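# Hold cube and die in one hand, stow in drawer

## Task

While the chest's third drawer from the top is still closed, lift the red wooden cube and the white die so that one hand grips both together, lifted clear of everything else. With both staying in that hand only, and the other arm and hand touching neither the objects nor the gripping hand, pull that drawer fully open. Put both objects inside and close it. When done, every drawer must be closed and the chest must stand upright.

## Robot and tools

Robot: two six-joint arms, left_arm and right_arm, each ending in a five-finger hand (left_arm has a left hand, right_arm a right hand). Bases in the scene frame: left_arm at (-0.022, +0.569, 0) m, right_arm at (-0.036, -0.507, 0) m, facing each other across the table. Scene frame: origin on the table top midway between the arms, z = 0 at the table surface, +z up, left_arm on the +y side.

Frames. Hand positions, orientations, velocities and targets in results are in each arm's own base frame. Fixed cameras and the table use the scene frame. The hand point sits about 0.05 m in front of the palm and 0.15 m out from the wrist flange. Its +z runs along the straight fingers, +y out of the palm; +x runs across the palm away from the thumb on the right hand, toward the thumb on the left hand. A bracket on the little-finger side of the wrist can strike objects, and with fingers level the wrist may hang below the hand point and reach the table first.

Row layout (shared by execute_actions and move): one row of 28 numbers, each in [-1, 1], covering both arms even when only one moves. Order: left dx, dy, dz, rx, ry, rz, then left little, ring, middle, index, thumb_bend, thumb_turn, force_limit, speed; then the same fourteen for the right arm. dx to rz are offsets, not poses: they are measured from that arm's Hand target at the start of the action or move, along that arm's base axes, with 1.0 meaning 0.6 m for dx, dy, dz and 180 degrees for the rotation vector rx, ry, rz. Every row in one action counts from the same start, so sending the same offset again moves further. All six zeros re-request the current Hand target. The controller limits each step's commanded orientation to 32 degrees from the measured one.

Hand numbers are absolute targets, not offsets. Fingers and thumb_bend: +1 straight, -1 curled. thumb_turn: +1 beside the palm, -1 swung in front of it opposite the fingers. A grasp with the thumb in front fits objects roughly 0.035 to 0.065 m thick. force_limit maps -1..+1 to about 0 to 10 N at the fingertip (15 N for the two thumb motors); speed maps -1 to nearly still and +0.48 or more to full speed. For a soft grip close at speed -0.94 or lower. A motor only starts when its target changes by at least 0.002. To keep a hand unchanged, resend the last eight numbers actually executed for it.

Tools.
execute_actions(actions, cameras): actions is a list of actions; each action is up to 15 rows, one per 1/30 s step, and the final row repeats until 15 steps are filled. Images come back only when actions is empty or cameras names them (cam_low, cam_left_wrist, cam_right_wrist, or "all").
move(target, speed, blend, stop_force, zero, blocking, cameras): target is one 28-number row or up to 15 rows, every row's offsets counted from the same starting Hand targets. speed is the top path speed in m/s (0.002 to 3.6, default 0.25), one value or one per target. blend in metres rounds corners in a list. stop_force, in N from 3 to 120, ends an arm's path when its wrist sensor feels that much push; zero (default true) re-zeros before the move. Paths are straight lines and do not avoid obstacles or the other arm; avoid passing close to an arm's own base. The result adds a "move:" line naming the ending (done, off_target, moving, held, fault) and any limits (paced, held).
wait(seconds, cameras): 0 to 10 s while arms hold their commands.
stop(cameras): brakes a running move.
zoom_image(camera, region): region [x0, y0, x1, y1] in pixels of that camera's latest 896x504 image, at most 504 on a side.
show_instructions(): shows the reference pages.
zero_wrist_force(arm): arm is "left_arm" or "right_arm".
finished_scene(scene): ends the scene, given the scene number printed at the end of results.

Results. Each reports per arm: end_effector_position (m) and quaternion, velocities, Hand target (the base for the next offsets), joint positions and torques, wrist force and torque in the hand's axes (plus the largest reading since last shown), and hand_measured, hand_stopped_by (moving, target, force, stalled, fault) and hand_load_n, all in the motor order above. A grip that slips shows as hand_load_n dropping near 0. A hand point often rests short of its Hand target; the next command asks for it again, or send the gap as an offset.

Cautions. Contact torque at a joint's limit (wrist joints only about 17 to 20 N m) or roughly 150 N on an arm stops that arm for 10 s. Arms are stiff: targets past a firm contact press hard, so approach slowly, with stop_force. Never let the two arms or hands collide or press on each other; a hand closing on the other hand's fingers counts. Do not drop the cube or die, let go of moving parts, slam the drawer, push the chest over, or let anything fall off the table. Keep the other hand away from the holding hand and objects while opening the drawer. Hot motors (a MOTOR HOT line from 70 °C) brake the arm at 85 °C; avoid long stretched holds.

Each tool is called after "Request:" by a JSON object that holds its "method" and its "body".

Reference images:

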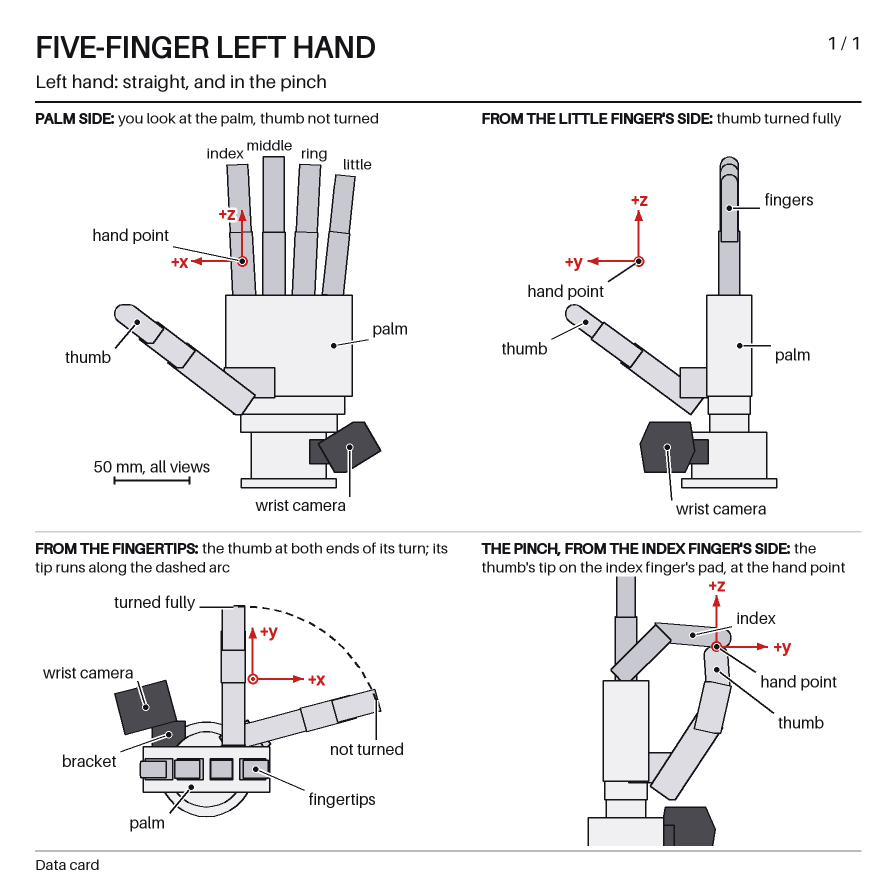

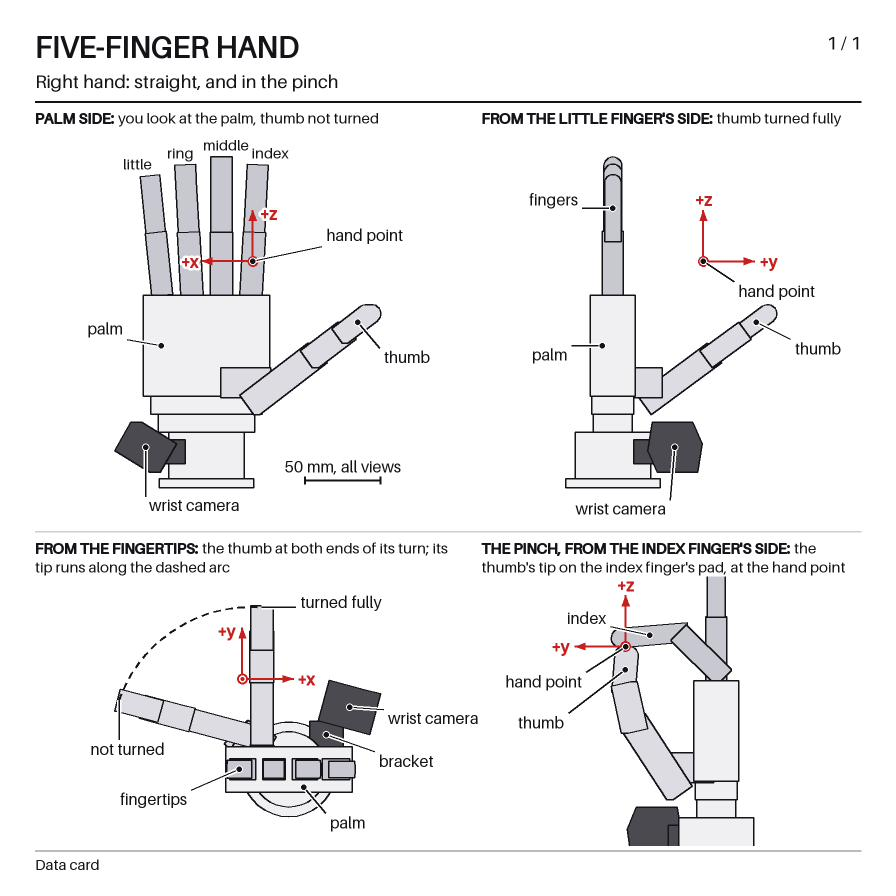

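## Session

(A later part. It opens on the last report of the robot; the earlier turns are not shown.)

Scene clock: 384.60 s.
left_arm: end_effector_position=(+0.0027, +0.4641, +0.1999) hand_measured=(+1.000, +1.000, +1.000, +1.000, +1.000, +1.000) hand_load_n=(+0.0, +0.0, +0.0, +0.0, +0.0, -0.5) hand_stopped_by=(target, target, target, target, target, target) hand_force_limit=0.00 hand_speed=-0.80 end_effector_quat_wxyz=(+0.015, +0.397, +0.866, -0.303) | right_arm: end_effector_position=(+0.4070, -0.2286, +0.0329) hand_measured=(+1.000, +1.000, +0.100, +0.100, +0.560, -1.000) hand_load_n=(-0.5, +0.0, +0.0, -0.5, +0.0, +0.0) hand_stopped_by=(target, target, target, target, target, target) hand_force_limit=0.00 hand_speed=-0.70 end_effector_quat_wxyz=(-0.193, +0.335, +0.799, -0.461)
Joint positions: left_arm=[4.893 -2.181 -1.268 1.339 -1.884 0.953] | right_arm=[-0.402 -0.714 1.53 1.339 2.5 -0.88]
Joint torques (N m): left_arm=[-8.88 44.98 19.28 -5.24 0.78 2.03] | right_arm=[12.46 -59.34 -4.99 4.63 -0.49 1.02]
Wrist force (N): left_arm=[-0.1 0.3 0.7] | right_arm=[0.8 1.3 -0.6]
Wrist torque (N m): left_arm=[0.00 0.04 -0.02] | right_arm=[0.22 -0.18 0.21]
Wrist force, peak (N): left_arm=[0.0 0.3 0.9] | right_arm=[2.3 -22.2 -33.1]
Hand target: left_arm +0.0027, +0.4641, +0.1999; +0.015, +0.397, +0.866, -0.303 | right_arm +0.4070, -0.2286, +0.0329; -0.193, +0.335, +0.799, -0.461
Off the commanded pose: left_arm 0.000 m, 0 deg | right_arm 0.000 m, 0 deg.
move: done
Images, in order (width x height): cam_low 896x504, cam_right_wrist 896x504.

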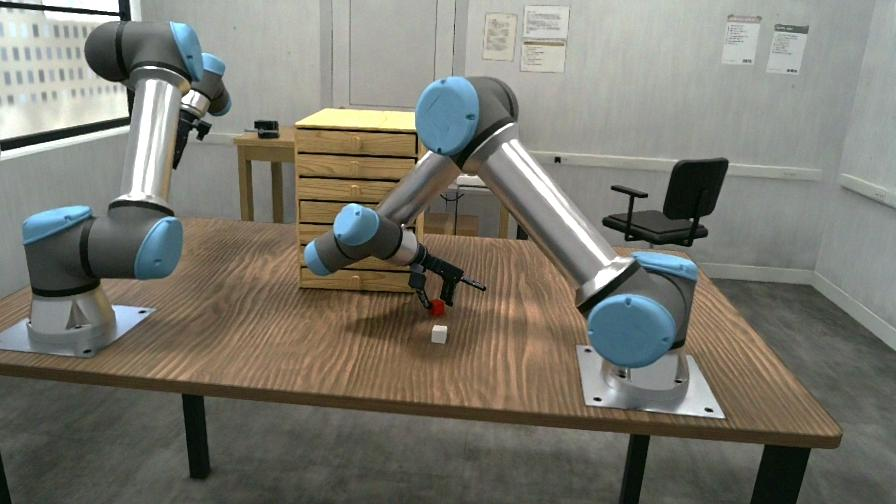

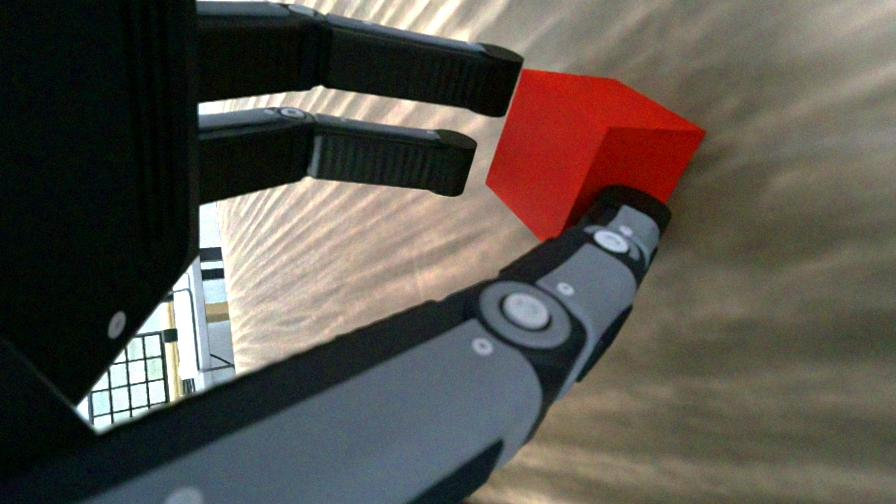

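Request:
{"method": "move", "body": {"target": [[0,0,0,0,0,0,1,1,1,1,1,1,0,-0.8,0,0,-0.0167,0,0,0,1,1,0.1,0.1,0.56,-1,0.0,-0.7],[0,0,0,0,0,0,1,1,1,1,1,1,0,-0.8,0,0,-0.0167,0,0,0,1,1,-0.3,-0.3,0.56,-1,-0.2,-0.94]], "speed": 0.06, "cameras": ["cam_low","cam_right_wrist"]}}

Request:
{"method": "zoom_image", "body": {"camera": "cam_low", "region": [380, 240, 500, 340]}}

Scene clock: 392.73 s.
left_arm: end_effector_position=(+0.0027, +0.4641, +0.1999) hand_measured=(+1.000, +1.000, +1.000, +1.000, +1.000, +1.000) hand_load_n=(+0.0, +0.0, +0.0, +0.0, +0.0, +0.0) hand_stopped_by=(target, target, target, target, target, target) hand_force_limit=0.00 hand_speed=-0.80 end_effector_quat_wxyz=(+0.015, +0.397, +0.866, -0.303) | right_arm: end_effector_position=(+0.4070, -0.2286, +0.0229) hand_measured=(+1.000, +1.000, +0.090, -0.300, +0.560, -1.000) hand_load_n=(+0.0, +0.0, +6.5, +0.0, +0.0, +0.0) hand_stopped_by=(target, target, force, target, target, target) hand_force_limit=-0.20 hand_speed=-0.94 end_effector_quat_wxyz=(-0.193, +0.335, +0.799, -0.461)
Joint positions: left_arm=[4.893 -2.181 -1.268 1.339 -1.884 0.953] | right_arm=[-0.402 -0.696 1.529 1.323 2.5 -0.88]
Joint torques (N m): left_arm=[-8.52 45.25 19.35 -5.04 0.74 2.01] | right_arm=[8.84 -31.22 -16.39 -0.14 -0.77 -1.4]
Wrist force (N): left_arm=[-0.3 0.1 0.6] | right_arm=[3.7 -6.5 -0.7]
Wrist torque (N m): left_arm=[-0.02 0.06 -0.02] | right_arm=[0.47 -0.09 0.02]
Wrist force, peak (N): left_arm=[-0.1 0.4 0.9] | right_arm=[1.4 -6.0 -5.0]
Hand target: left_arm +0.0027, +0.4641, +0.1999; +0.015, +0.397, +0.866, -0.303 | right_arm +0.4070, -0.2286, +0.0229; -0.193, +0.335, +0.799, -0.461
Off the commanded pose: left_arm 0.000 m, 0 deg | right_arm 0.000 m, 0 deg.
move: done
Images, in order (width x height): cam_low 896x504, cam_right_wrist 896x504.

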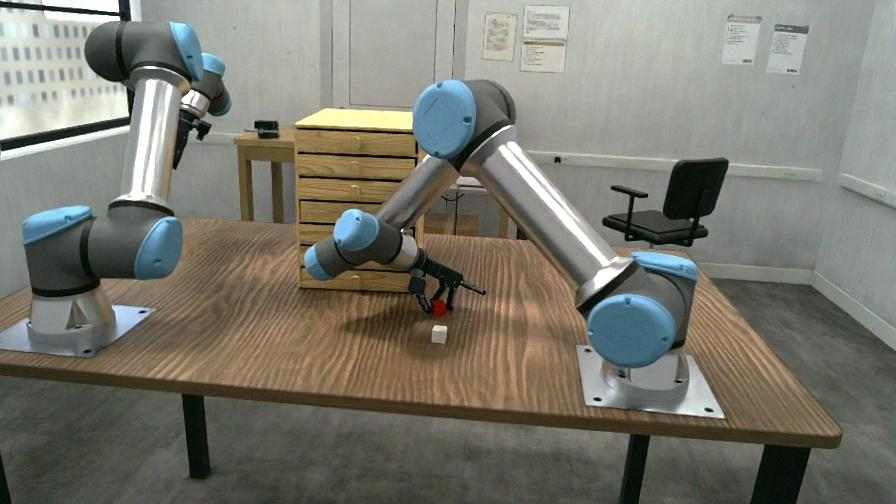

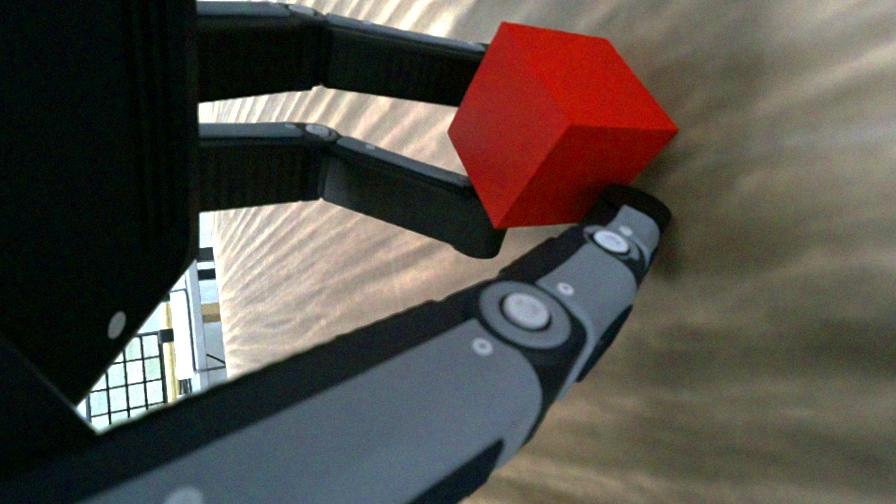

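Scaled by 4.200 from the camera's 896x504 image, which has a finer 1280x720 frame.

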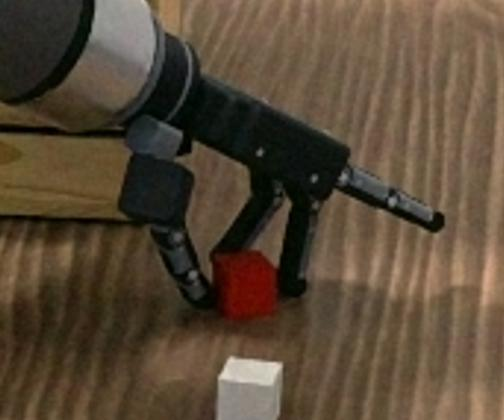

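Request:
{"method": "move", "body": {"target": [[0,0,0,0,0,0,1,1,1,1,1,1,0,-0.8,0,0,0,0,0,0,1,1,0.3,0.3,0.56,-1,0.0,-0.5],[0,0,0,0,0,0,1,1,1,1,1,1,0,-0.8,0,0,0.0133,0,0,0,1,1,0.3,0.3,0.56,-1,0.0,-0.5],[0,0,0,0,0,0,1,1,1,1,1,1,0,-0.8,0,0,0.0134,0,0,0,1,1,0.3,0.3,0.8,-1,0.0,-0.5],[0,0,0,0,0,0,1,1,1,1,1,1,0,-0.8,0,0,0.14,0,0,0,1,1,0.3,0.3,0.8,-1,0.0,-0.5]], "speed": 0.15, "cameras": ["cam_low","cam_right_wrist"]}}

Request:
{"method": "zoom_image", "body": {"camera": "cam_low", "region": [390, 270, 480, 360]}}

Scene clock: 409.03 s.
left_arm: end_effector_position=(+0.0027, +0.4641, +0.1999) hand_measured=(+1.000, +1.000, +1.000, +1.000, +1.000, +1.000) hand_load_n=(+0.0, +0.0, +0.0, +0.0, +0.0, +0.0) hand_stopped_by=(target, target, target, target, target, target) hand_force_limit=0.00 hand_speed=-0.80 end_effector_quat_wxyz=(+0.015, +0.397, +0.866, -0.303) | right_arm: end_effector_position=(+0.4070, -0.2287, +0.1068) hand_measured=(+1.000, +1.000, +0.120, +0.300, +0.800, -1.000) hand_load_n=(-0.5, +0.0, +0.0, +0.0, +0.0, +0.0) hand_stopped_by=(target, target, stalled, target, target, target) hand_force_limit=0.00 hand_speed=-0.50 end_effector_quat_wxyz=(-0.193, +0.335, +0.798, -0.461)
Joint positions: left_arm=[4.893 -2.181 -1.268 1.339 -1.884 0.953] | right_arm=[-0.402 -0.832 1.517 1.471 2.5 -0.88]
Joint torques (N m): left_arm=[-7.98 44.82 19.13 -4.94 0.7 2.15] | right_arm=[10.31 -58.18 -19.93 4.61 -0.99 0.67]
Wrist force (N): left_arm=[-0.1 0.0 0.5] | right_arm=[0.9 1.6 -0.6]
Wrist torque (N m): left_arm=[-0.02 0.03 -0.01] | right_arm=[0.26 -0.18 0.23]
Wrist force, peak (N): left_arm=[-0.2 0.3 0.9] | right_arm=[0.8 -4.7 -15.6]
Hand target: left_arm +0.0027, +0.4641, +0.1999; +0.015, +0.397, +0.866, -0.303 | right_arm +0.4070, -0.2286, +0.1069; -0.193, +0.335, +0.799, -0.461
Off the commanded pose: left_arm 0.000 m, 0 deg | right_arm 0.000 m, 0 deg.
move: done
Images, in order (width x height): cam_low 896x504, cam_right_wrist 896x504.

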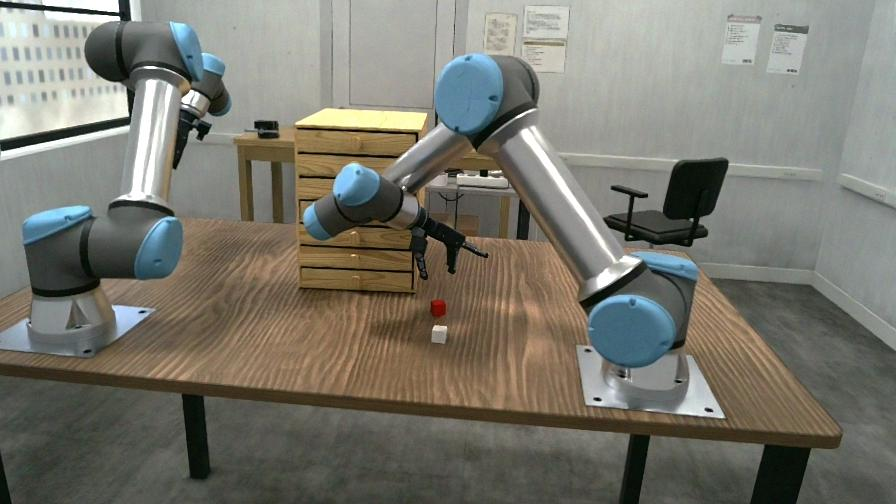

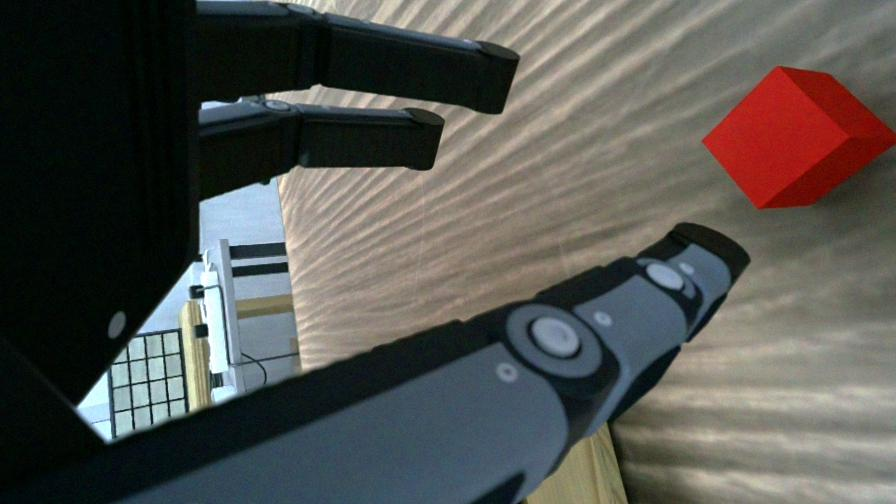

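Scaled by 5.600 from the camera's 896x504 image, which has a finer 1280x720 frame.

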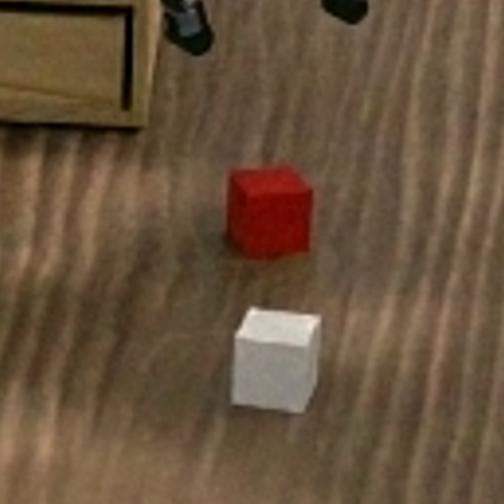

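Request:
{"method": "zoom_image", "body": {"camera": "cam_low", "region": [420, 292, 456, 348]}}

Scaled by 9.000 from the camera's 896x504 image, which has a finer 1280x720 frame.

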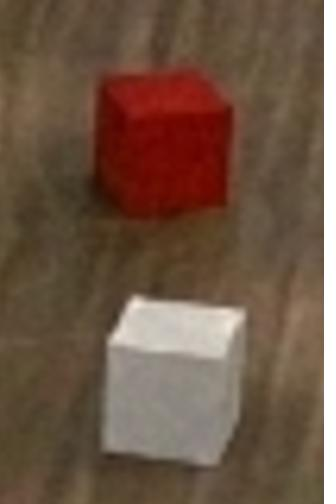

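Request:
{"method": "move", "body": {"target": [0,0,0,0,0,0,1,1,1,1,1,1,0,-0.8,-0.011,0.0268,-0.0283,0,0,0.3744,1,1,0.2,0.2,0.6,-1,0.0,-0.3], "speed": 0.4, "cameras": ["cam_low","cam_right_wrist"]}}

Request:
{"method": "zoom_image", "body": {"camera": "cam_low", "region": [390, 250, 480, 350]}}

Scene clock: 445.53 s.
left_arm: end_effector_position=(+0.0027, +0.4641, +0.1999) hand_measured=(+1.000, +1.000, +1.000, +1.000, +1.000, +1.000) hand_load_n=(+0.0, +0.0, +0.0, +0.0, +0.0, +0.0) hand_stopped_by=(target, target, target, target, target, target) hand_force_limit=0.00 hand_speed=-0.80 end_effector_quat_wxyz=(+0.015, +0.397, +0.866, -0.303) | right_arm: end_effector_position=(+0.4004, -0.2125, +0.0899) hand_measured=(+1.000, +1.000, +0.200, +0.200, +0.600, -1.000) hand_load_n=(+0.0, +0.0, +0.0, +0.0, +0.0, +0.0) hand_stopped_by=(target, target, target, target, target, target) hand_force_limit=0.00 hand_speed=-0.30 end_effector_quat_wxyz=(+0.095, -0.165, +0.850, -0.491)
Joint positions: left_arm=[4.893 -2.181 -1.268 1.339 -1.884 0.953] | right_arm=[-0.617 -1.523 2.174 -0.051 2.059 -2.831]
Joint torques (N m): left_arm=[-8.57 45.08 18.93 -5.01 0.75 2.39] | right_arm=[-13.35 -32.91 -8.58 -1.3 -1.48 -1.6]
Wrist force (N): left_arm=[-0.2 0.3 0.5] | right_arm=[1.2 1.1 -0.7]
Wrist torque (N m): left_arm=[0.01 0.05 -0.01] | right_arm=[0.16 -0.15 0.20]
Wrist force, peak (N): left_arm=[-0.2 0.1 1.0] | right_arm=[2.4 1.0 0.1]
Hand target: left_arm +0.0027, +0.4641, +0.1999; +0.015, +0.397, +0.866, -0.303 | right_arm +0.4004, -0.2125, +0.0899; +0.095, -0.165, +0.850, -0.491
Off the commanded pose: left_arm 0.000 m, 0 deg | right_arm 0.000 m, 0 deg.
move: done
Images, in order (width x height): cam_low 896x504, cam_right_wrist 896x504.

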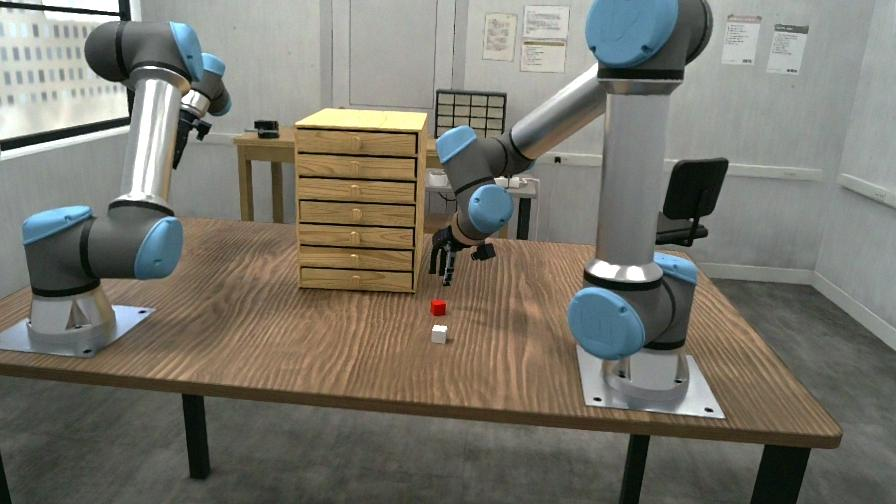

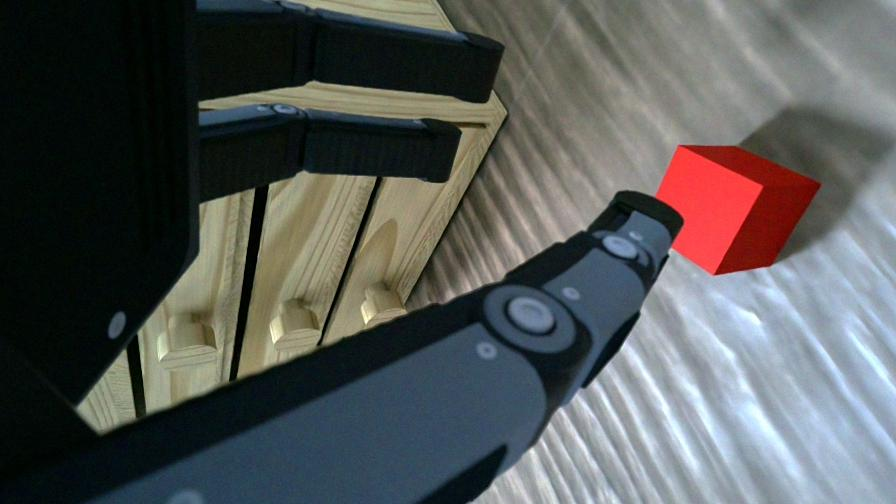

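Scaled by 5.040 from the camera's 896x504 image, which has a finer 1280x720 frame.

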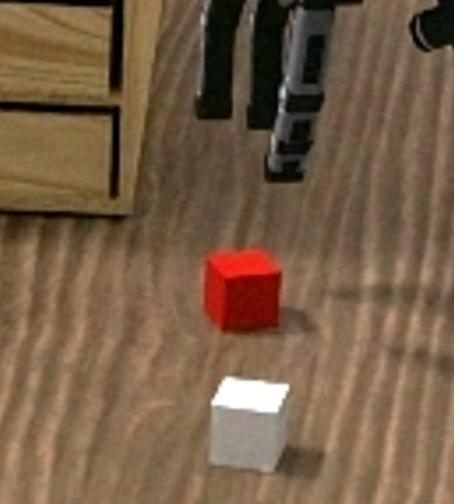

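Request:
{"method": "move", "body": {"target": [0,0,0,0,0,0,1,1,1,1,1,1,0,-0.8,0.0123,0.005,-0.1,0,0,0,1,1,0.2,0.2,0.6,-1,0.0,-0.3], "speed": 0.1, "stop_force": 8, "cameras": ["cam_low","cam_right_wrist"]}}

Request:
{"method": "zoom_image", "body": {"camera": "cam_low", "region": [390, 250, 480, 350]}}

Scene clock: 476.17 s.
left_arm: end_effector_position=(+0.0027, +0.4641, +0.1999) hand_measured=(+1.000, +1.000, +1.000, +1.000, +1.000, +1.000) hand_load_n=(+0.0, +0.0, +0.0, +0.0, +0.0, +0.0) hand_stopped_by=(target, target, target, target, target, target) hand_force_limit=0.00 hand_speed=-0.80 end_effector_quat_wxyz=(+0.015, +0.397, +0.866, -0.303) | right_arm: end_effector_position=(+0.4078, -0.2095, +0.0299) hand_measured=(+1.000, +1.000, +0.200, +0.200, +0.600, -1.000) hand_load_n=(+0.0, +0.0, +0.0, +0.0, +0.0, +0.0) hand_stopped_by=(target, target, target, target, target, target) hand_force_limit=0.00 hand_speed=-0.30 end_effector_quat_wxyz=(+0.095, -0.165, +0.850, -0.491)
Joint positions: left_arm=[4.893 -2.181 -1.268 1.339 -1.884 0.953] | right_arm=[-0.593 -1.386 2.224 -0.23 2.078 -2.815]
Joint torques (N m): left_arm=[-8.69 45.02 19.59 -5.05 0.76 2.43] | right_arm=[13.46 -9.95 -6.2 -1.13 2.49 1.32]
Wrist force (N): left_arm=[-0.1 0.1 0.8] | right_arm=[1.5 0.8 -0.9]
Wrist torque (N m): left_arm=[-0.04 0.04 -0.01] | right_arm=[0.15 -0.17 0.02]
Wrist force, peak (N): left_arm=[-0.1 0.0 1.0] | right_arm=[1.5 1.3 -0.8]
Hand target: left_arm +0.0027, +0.4641, +0.1999; +0.015, +0.397, +0.866, -0.303 | right_arm +0.4078, -0.2095, +0.0299; +0.095, -0.165, +0.850, -0.491
Off the commanded pose: left_arm 0.000 m, 0 deg | right_arm 0.000 m, 0 deg.
move: done
Images, in order (width x height): cam_low 896x504, cam_right_wrist 896x504.

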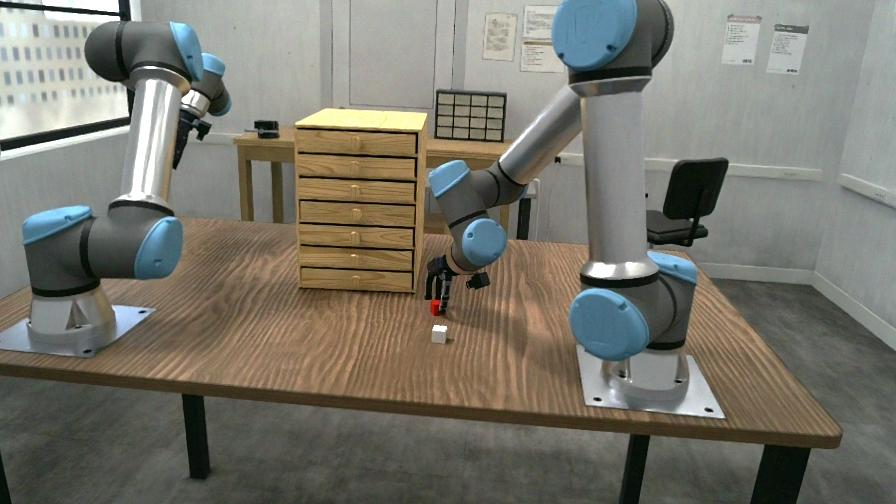

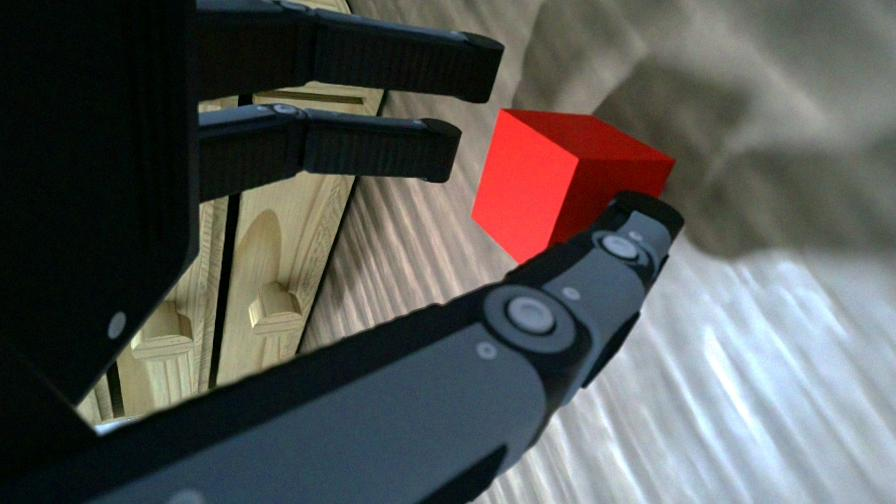

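Scaled by 5.040 from the camera's 896x504 image, which has a finer 1280x720 frame.

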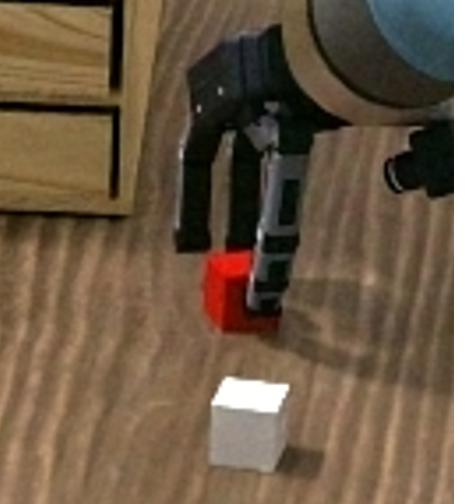

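Request:
{"method": "move", "body": {"target": [[0,0,0,0,0,0,1,1,1,1,1,1,0,-0.8,0,0,-0.0125,0,0,0,1,1,0.2,0.2,0.6,-1,0.0,-0.3],[0,0,0,0,0,0,1,1,1,1,1,1,0,-0.8,0,0,-0.0125,0,0,0,1,1,-0.25,-0.25,0.6,-1,-0.2,-0.92]], "speed": 0.06, "cameras": ["cam_low","cam_right_wrist"]}}

Request:
{"method": "zoom_image", "body": {"camera": "cam_low", "region": [390, 250, 480, 350]}}

Scene clock: 486.57 s.
left_arm: end_effector_position=(+0.0027, +0.4641, +0.1999) hand_measured=(+1.000, +1.000, +1.000, +1.000, +1.000, +1.000) hand_load_n=(+0.0, +0.0, +0.0, +0.0, +0.0, +0.0) hand_stopped_by=(target, target, target, target, target, target) hand_force_limit=0.00 hand_speed=-0.80 end_effector_quat_wxyz=(+0.015, +0.397, +0.866, -0.303) | right_arm: end_effector_position=(+0.4078, -0.2095, +0.0224) hand_measured=(+1.000, +1.000, -0.150, -0.188, +0.602, -1.000) hand_load_n=(+0.0, +0.0, +3.0, +4.0, +6.5, -1.0) hand_stopped_by=(target, target, force, force, target, target) hand_force_limit=-0.20 hand_speed=-0.92 end_effector_quat_wxyz=(+0.095, -0.165, +0.850, -0.491)
Joint positions: left_arm=[4.893 -2.181 -1.268 1.339 -1.884 0.953] | right_arm=[-0.593 -1.37 2.231 -0.254 2.078 -2.815]
Joint torques (N m): left_arm=[-8.26 44.83 19.98 -5.02 0.67 2.51] | right_arm=[13.63 -9.79 -6.69 -0.27 2.05 -1.09]
Wrist force (N): left_arm=[-0.1 0.2 0.9] | right_arm=[0.4 -1.7 -1.5]
Wrist torque (N m): left_arm=[-0.03 0.05 -0.01] | right_arm=[0.08 -0.13 -0.01]
Wrist force, peak (N): left_arm=[0.0 0.1 1.1] | right_arm=[0.4 -1.9 -1.7]
Hand target: left_arm +0.0027, +0.4641, +0.1999; +0.015, +0.397, +0.866, -0.303 | right_arm +0.4078, -0.2095, +0.0224; +0.095, -0.165, +0.850, -0.491
Off the commanded pose: left_arm 0.000 m, 0 deg | right_arm 0.000 m, 0 deg.
move: done
Images, in order (width x height): cam_low 896x504, cam_right_wrist 896x504.

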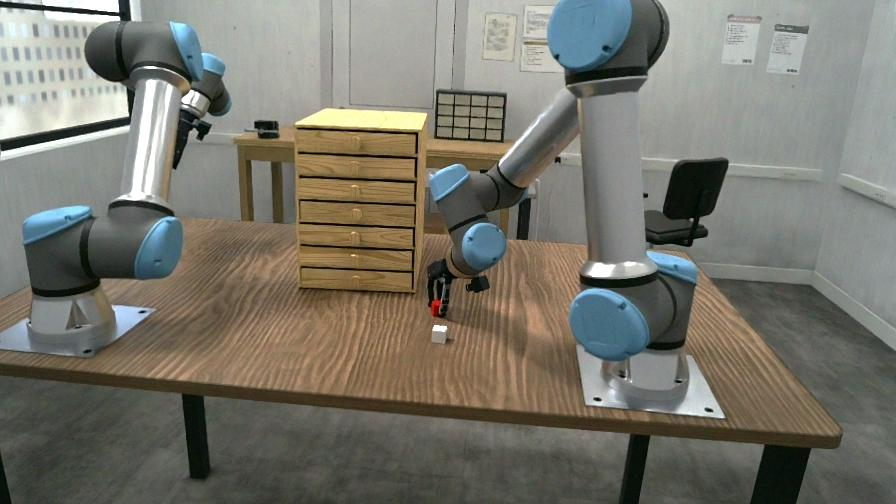

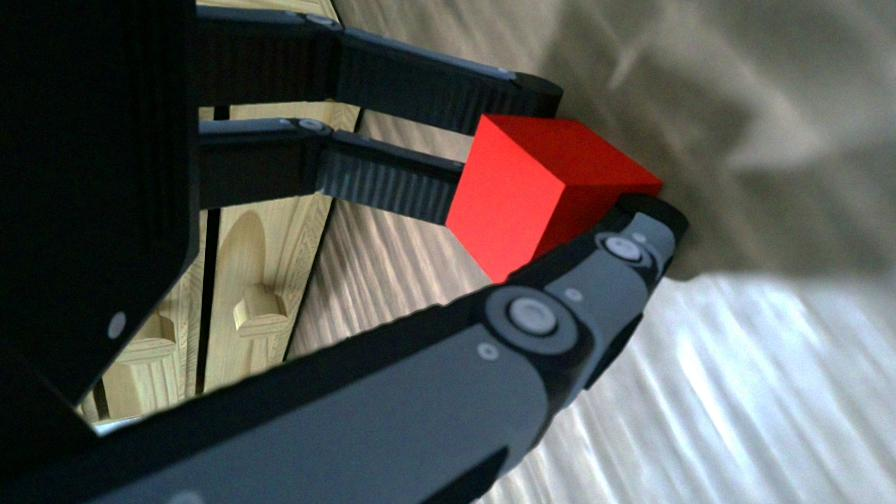

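Scaled by 5.040 from the camera's 896x504 image, which has a finer 1280x720 frame.

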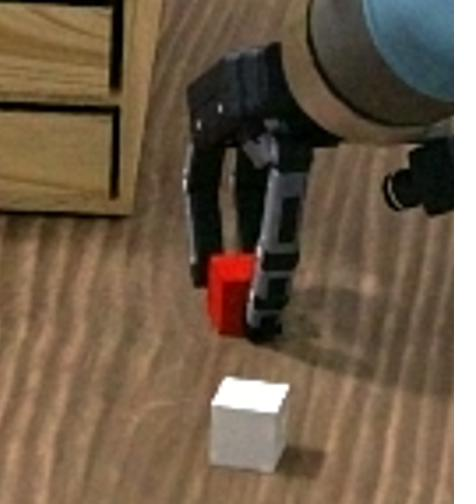

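Request:
{"method": "move", "body": {"target": [[0,0,0,0,0,0,1,1,1,1,1,1,0,-0.8,0,0,0.0833,0,0,0,1,1,-0.25,-0.25,0.6,-1,-0.2,-0.92],[0,0,0,0,0,0,1,1,1,1,1,1,0,-0.8,-0.0297,0.1124,0.0833,0,0,-0.1389,1,1,-0.25,-0.25,0.6,-1,-0.2,-0.92],[0,0,0,0,0,0,1,1,1,1,1,1,0,-0.8,-0.0297,0.1124,0.0202,0,0,-0.1389,1,1,-0.25,-0.25,0.6,-1,-0.2,-0.92]], "speed": 0.15, "blend": [0.01,0.01,0], "cameras": ["cam_low","cam_right_wrist"]}}

Request:
{"method": "zoom_image", "body": {"camera": "cam_low", "region": [390, 270, 480, 360]}}

Scene clock: 510.73 s.
left_arm: end_effector_position=(+0.0027, +0.4641, +0.1999) hand_measured=(+1.000, +1.000, +1.000, +1.000, +1.000, +1.000) hand_load_n=(+0.0, +0.0, +0.0, +0.0, +0.0, +0.0) hand_stopped_by=(target, target, target, target, target, target) hand_force_limit=0.00 hand_speed=-0.80 end_effector_quat_wxyz=(+0.015, +0.397, +0.866, -0.303) | right_arm: end_effector_position=(+0.3899, -0.1421, +0.0346) hand_measured=(+1.000, +1.000, -0.150, -0.188, +0.602, -1.000) hand_load_n=(+0.0, +0.0, +3.0, +3.5, +6.5, -1.5) hand_stopped_by=(target, target, force, force, target, target) hand_force_limit=-0.20 hand_speed=-0.92 end_effector_quat_wxyz=(-0.013, +0.023, +0.866, -0.500)
Joint positions: left_arm=[4.893 -2.181 -1.268 1.339 -1.884 0.953] | right_arm=[-0.242 -1.108 1.98 0.385 2.589 -1.936]
Joint torques (N m): left_arm=[-8.11 45.1 19.87 -5.2 0.68 2.54] | right_arm=[14.59 -17.44 -17.69 0.64 3.57 1.12]
Wrist force (N): left_arm=[-0.1 0.3 0.6] | right_arm=[1.4 0.5 -0.8]
Wrist torque (N m): left_arm=[0.00 0.03 -0.02] | right_arm=[0.10 -0.26 -0.03]
Wrist force, peak (N): left_arm=[-0.1 0.2 1.0] | right_arm=[0.4 -2.1 -1.9]
Hand target: left_arm +0.0027, +0.4641, +0.1999; +0.015, +0.397, +0.866, -0.303 | right_arm +0.3900, -0.1421, +0.0345; -0.013, +0.023, +0.865, -0.500
Off the commanded pose: left_arm 0.000 m, 0 deg | right_arm 0.000 m, 0 deg.
move: done
Images, in order (width x height): cam_low 896x504, cam_right_wrist 896x504.

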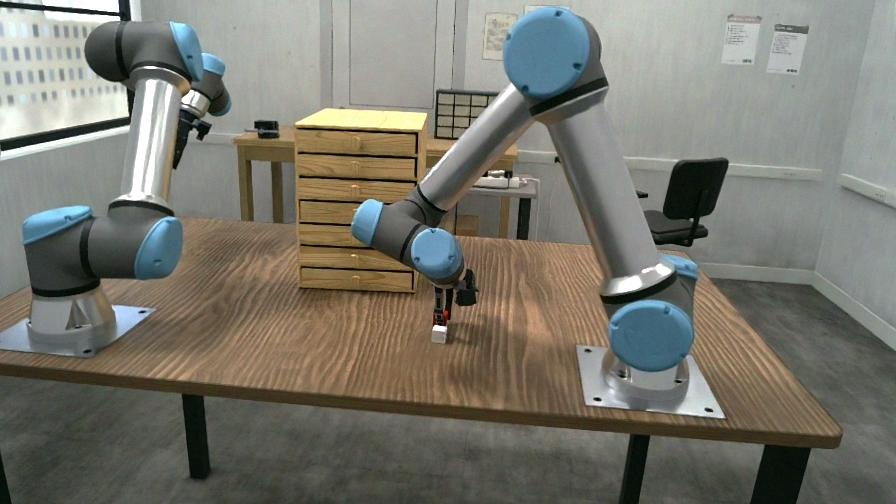

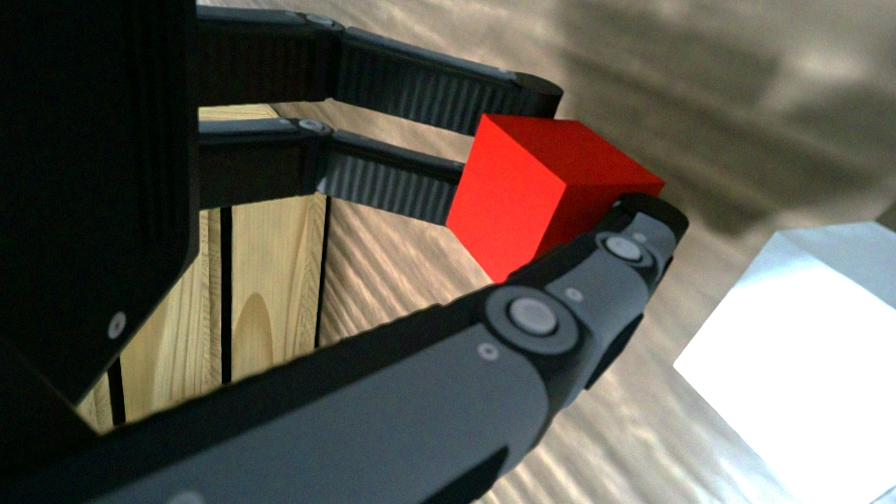

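Scaled by 5.600 from the camera's 896x504 image, which has a finer 1280x720 frame.

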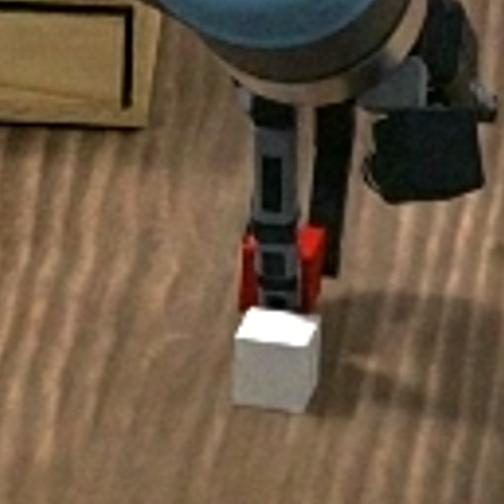

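Request:
{"method": "move", "body": {"target": [[0,0,0,0,0,0,1,1,1,1,1,1,0,-0.8,0,0,-0.0198,0,0,0,1,1,-0.25,-0.25,0.6,-1,-0.2,-0.92],[0,0,0,0,0,0,1,1,1,1,1,1,0,-0.8,0,0,-0.0198,0,0,0,1,1,0.3,0.3,0.6,-1,0,-0.6],[0,0,0,0,0,0,1,1,1,1,1,1,0,-0.8,0,0,0.03,0,0,0,1,1,0.3,0.3,0.6,-1,0,-0.6],[0,0,0,0,0,0,1,1,1,1,1,1,0,-0.8,0,0,0.0301,0,0,0,1,1,0.3,0.3,0.7,1,0,0.2]], "speed": 0.08, "cameras": ["cam_low","cam_right_wrist"]}}

Request:
{"method": "zoom_image", "body": {"camera": "cam_low", "region": [390, 270, 480, 360]}}

Scene clock: 549.97 s.
left_arm: end_effector_position=(+0.0027, +0.4641, +0.1999) hand_measured=(+1.000, +1.000, +1.000, +1.000, +1.000, +1.000) hand_load_n=(+0.0, +0.0, +0.0, +0.0, +0.0, +0.0) hand_stopped_by=(target, target, target, target, target, target) hand_force_limit=0.00 hand_speed=-0.80 end_effector_quat_wxyz=(+0.015, +0.397, +0.866, -0.303) | right_arm: end_effector_position=(+0.3900, -0.1421, +0.0526) hand_measured=(+1.000, +1.000, +0.300, +0.300, +0.700, +1.000) hand_load_n=(+0.0, +0.0, +0.0, +0.0, +0.0, +0.0) hand_stopped_by=(target, target, target, target, target, target) hand_force_limit=0.00 hand_speed=0.20 end_effector_quat_wxyz=(-0.013, +0.023, +0.866, -0.500)
Joint positions: left_arm=[4.893 -2.181 -1.268 1.339 -1.884 0.953] | right_arm=[-0.242 -1.142 1.969 0.43 2.589 -1.936]
Joint torques (N m): left_arm=[-8.35 44.64 20.59 -5.08 0.67 2.36] | right_arm=[10.88 -43.59 -17.79 3.87 1.27 0.74]
Wrist force (N): left_arm=[-0.1 0.3 0.8] | right_arm=[1.4 0.5 -0.8]
Wrist torque (N m): left_arm=[0.00 0.05 -0.01] | right_arm=[0.07 -0.25 -0.04]
Wrist force, peak (N): left_arm=[0.0 0.1 1.1] | right_arm=[-0.4 -6.3 -2.5]
Hand target: left_arm +0.0027, +0.4641, +0.1999; +0.015, +0.397, +0.866, -0.303 | right_arm +0.3900, -0.1421, +0.0526; -0.013, +0.023, +0.865, -0.500
Off the commanded pose: left_arm 0.000 m, 0 deg | right_arm 0.000 m, 0 deg.
move: done
Images, in order (width x height): cam_low 896x504, cam_right_wrist 896x504.

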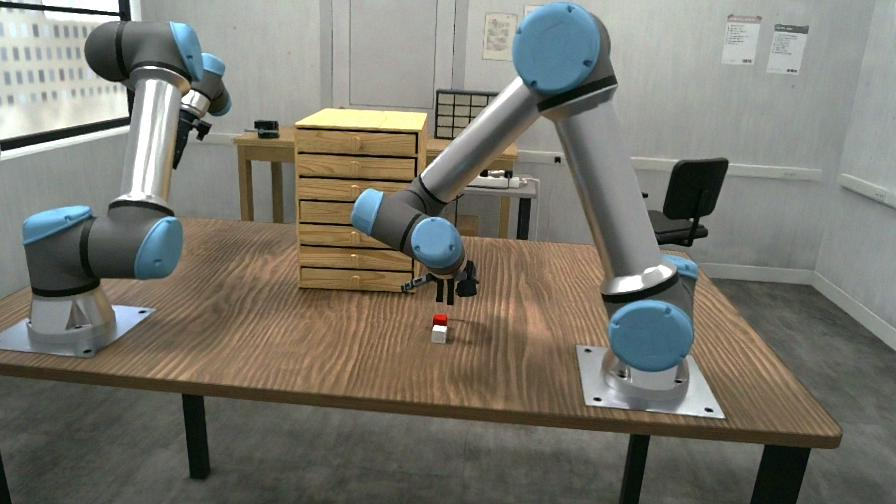

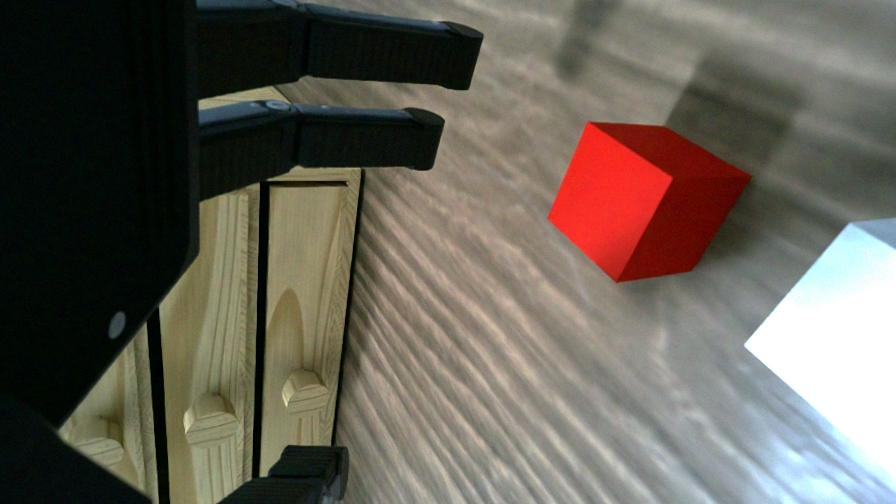

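Scaled by 5.600 from the camera's 896x504 image, which has a finer 1280x720 frame.

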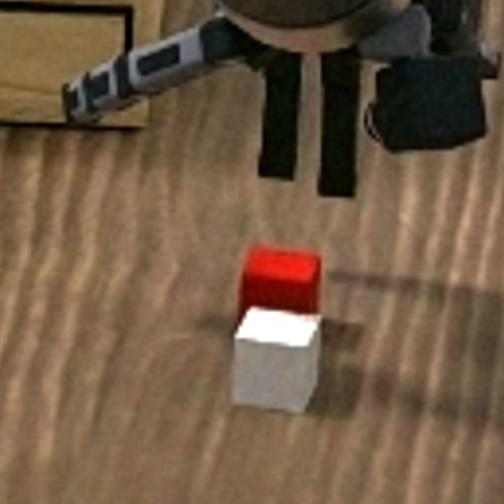

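Request:
{"method": "move", "body": {"target": [[0,0,0,0,0,0,1,1,1,1,1,1,0,-0.8,0.0042,0.0001,-0.0502,0,0,0,1,1,0.3,0.3,0.7,1,0,0.2],[0,0,0,0,0,0,1,1,1,1,1,1,0,-0.8,-0.003,0.1133,-0.0502,0,0,0,1,1,0.3,0.3,0.7,1,0,0.2]], "speed": [0.1,0.05], "cameras": ["cam_low","cam_right_wrist"]}}

Request:
{"method": "zoom_image", "body": {"camera": "cam_low", "region": [390, 270, 480, 360]}}

Scene clock: 571.37 s.
left_arm: end_effector_position=(+0.0027, +0.4641, +0.1999) hand_measured=(+1.000, +1.000, +1.000, +1.000, +1.000, +1.000) hand_load_n=(+0.0, +0.0, +0.0, +0.0, +0.0, +0.0) hand_stopped_by=(target, target, target, target, target, target) hand_force_limit=0.00 hand_speed=-0.80 end_effector_quat_wxyz=(+0.015, +0.397, +0.866, -0.303) | right_arm: end_effector_position=(+0.3882, -0.0741, +0.0225) hand_measured=(+1.000, +1.000, +0.300, +0.300, +0.700, +1.000) hand_load_n=(+0.0, +0.0, +0.0, +0.5, -0.5, +0.0) hand_stopped_by=(target, target, target, target, target, target) hand_force_limit=0.00 hand_speed=0.20 end_effector_quat_wxyz=(-0.013, +0.023, +0.866, -0.500)
Joint positions: left_arm=[4.893 -2.181 -1.268 1.339 -1.884 0.953] | right_arm=[-0.053 -0.992 1.942 0.622 2.619 -1.569]
Joint torques (N m): left_arm=[-8.76 45.02 20.66 -5.05 0.72 2.44] | right_arm=[13.22 -21.65 -16.81 4.72 3.63 1.3]
Wrist force (N): left_arm=[-0.1 0.2 0.6] | right_arm=[1.3 0.8 -0.7]
Wrist torque (N m): left_arm=[-0.01 0.04 -0.01] | right_arm=[0.18 -0.24 -0.03]
Wrist force, peak (N): left_arm=[-0.1 0.2 1.1] | right_arm=[1.8 0.7 -0.9]
Hand target: left_arm +0.0027, +0.4641, +0.1999; +0.015, +0.397, +0.866, -0.303 | right_arm +0.3882, -0.0741, +0.0225; -0.013, +0.023, +0.865, -0.500
Off the commanded pose: left_arm 0.000 m, 0 deg | right_arm 0.000 m, 0 deg.
move: done
Images, in order (width x height): cam_low 896x504, cam_right_wrist 896x504.

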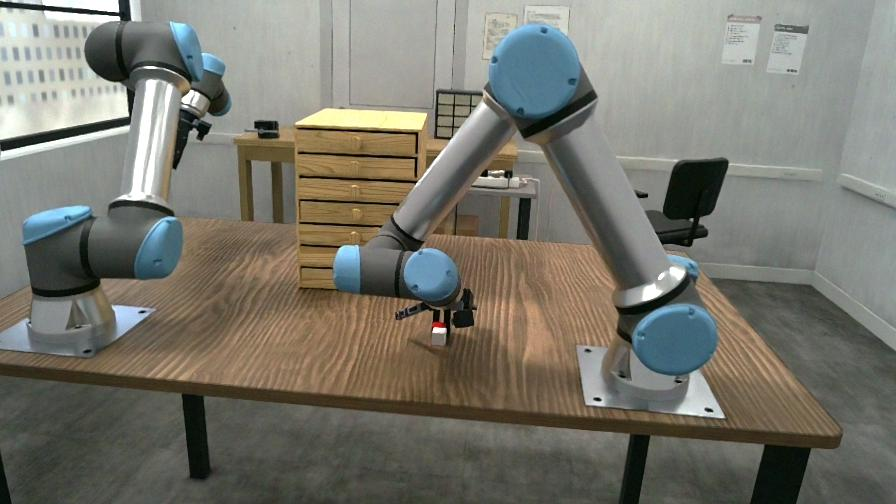

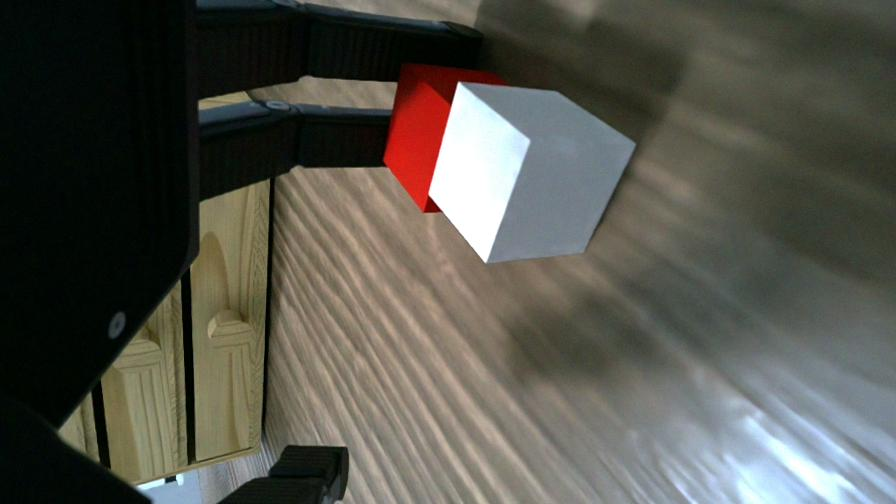

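Scaled by 5.600 from the camera's 896x504 image, which has a finer 1280x720 frame.

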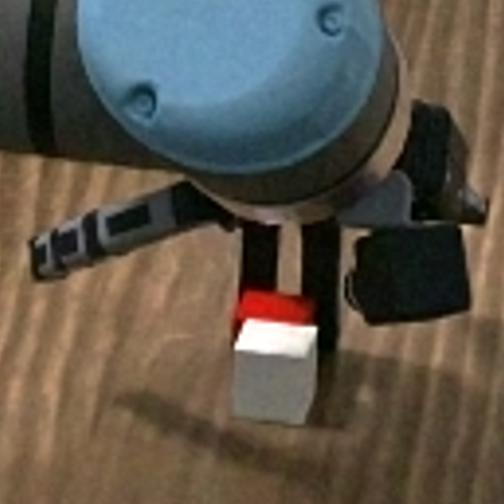

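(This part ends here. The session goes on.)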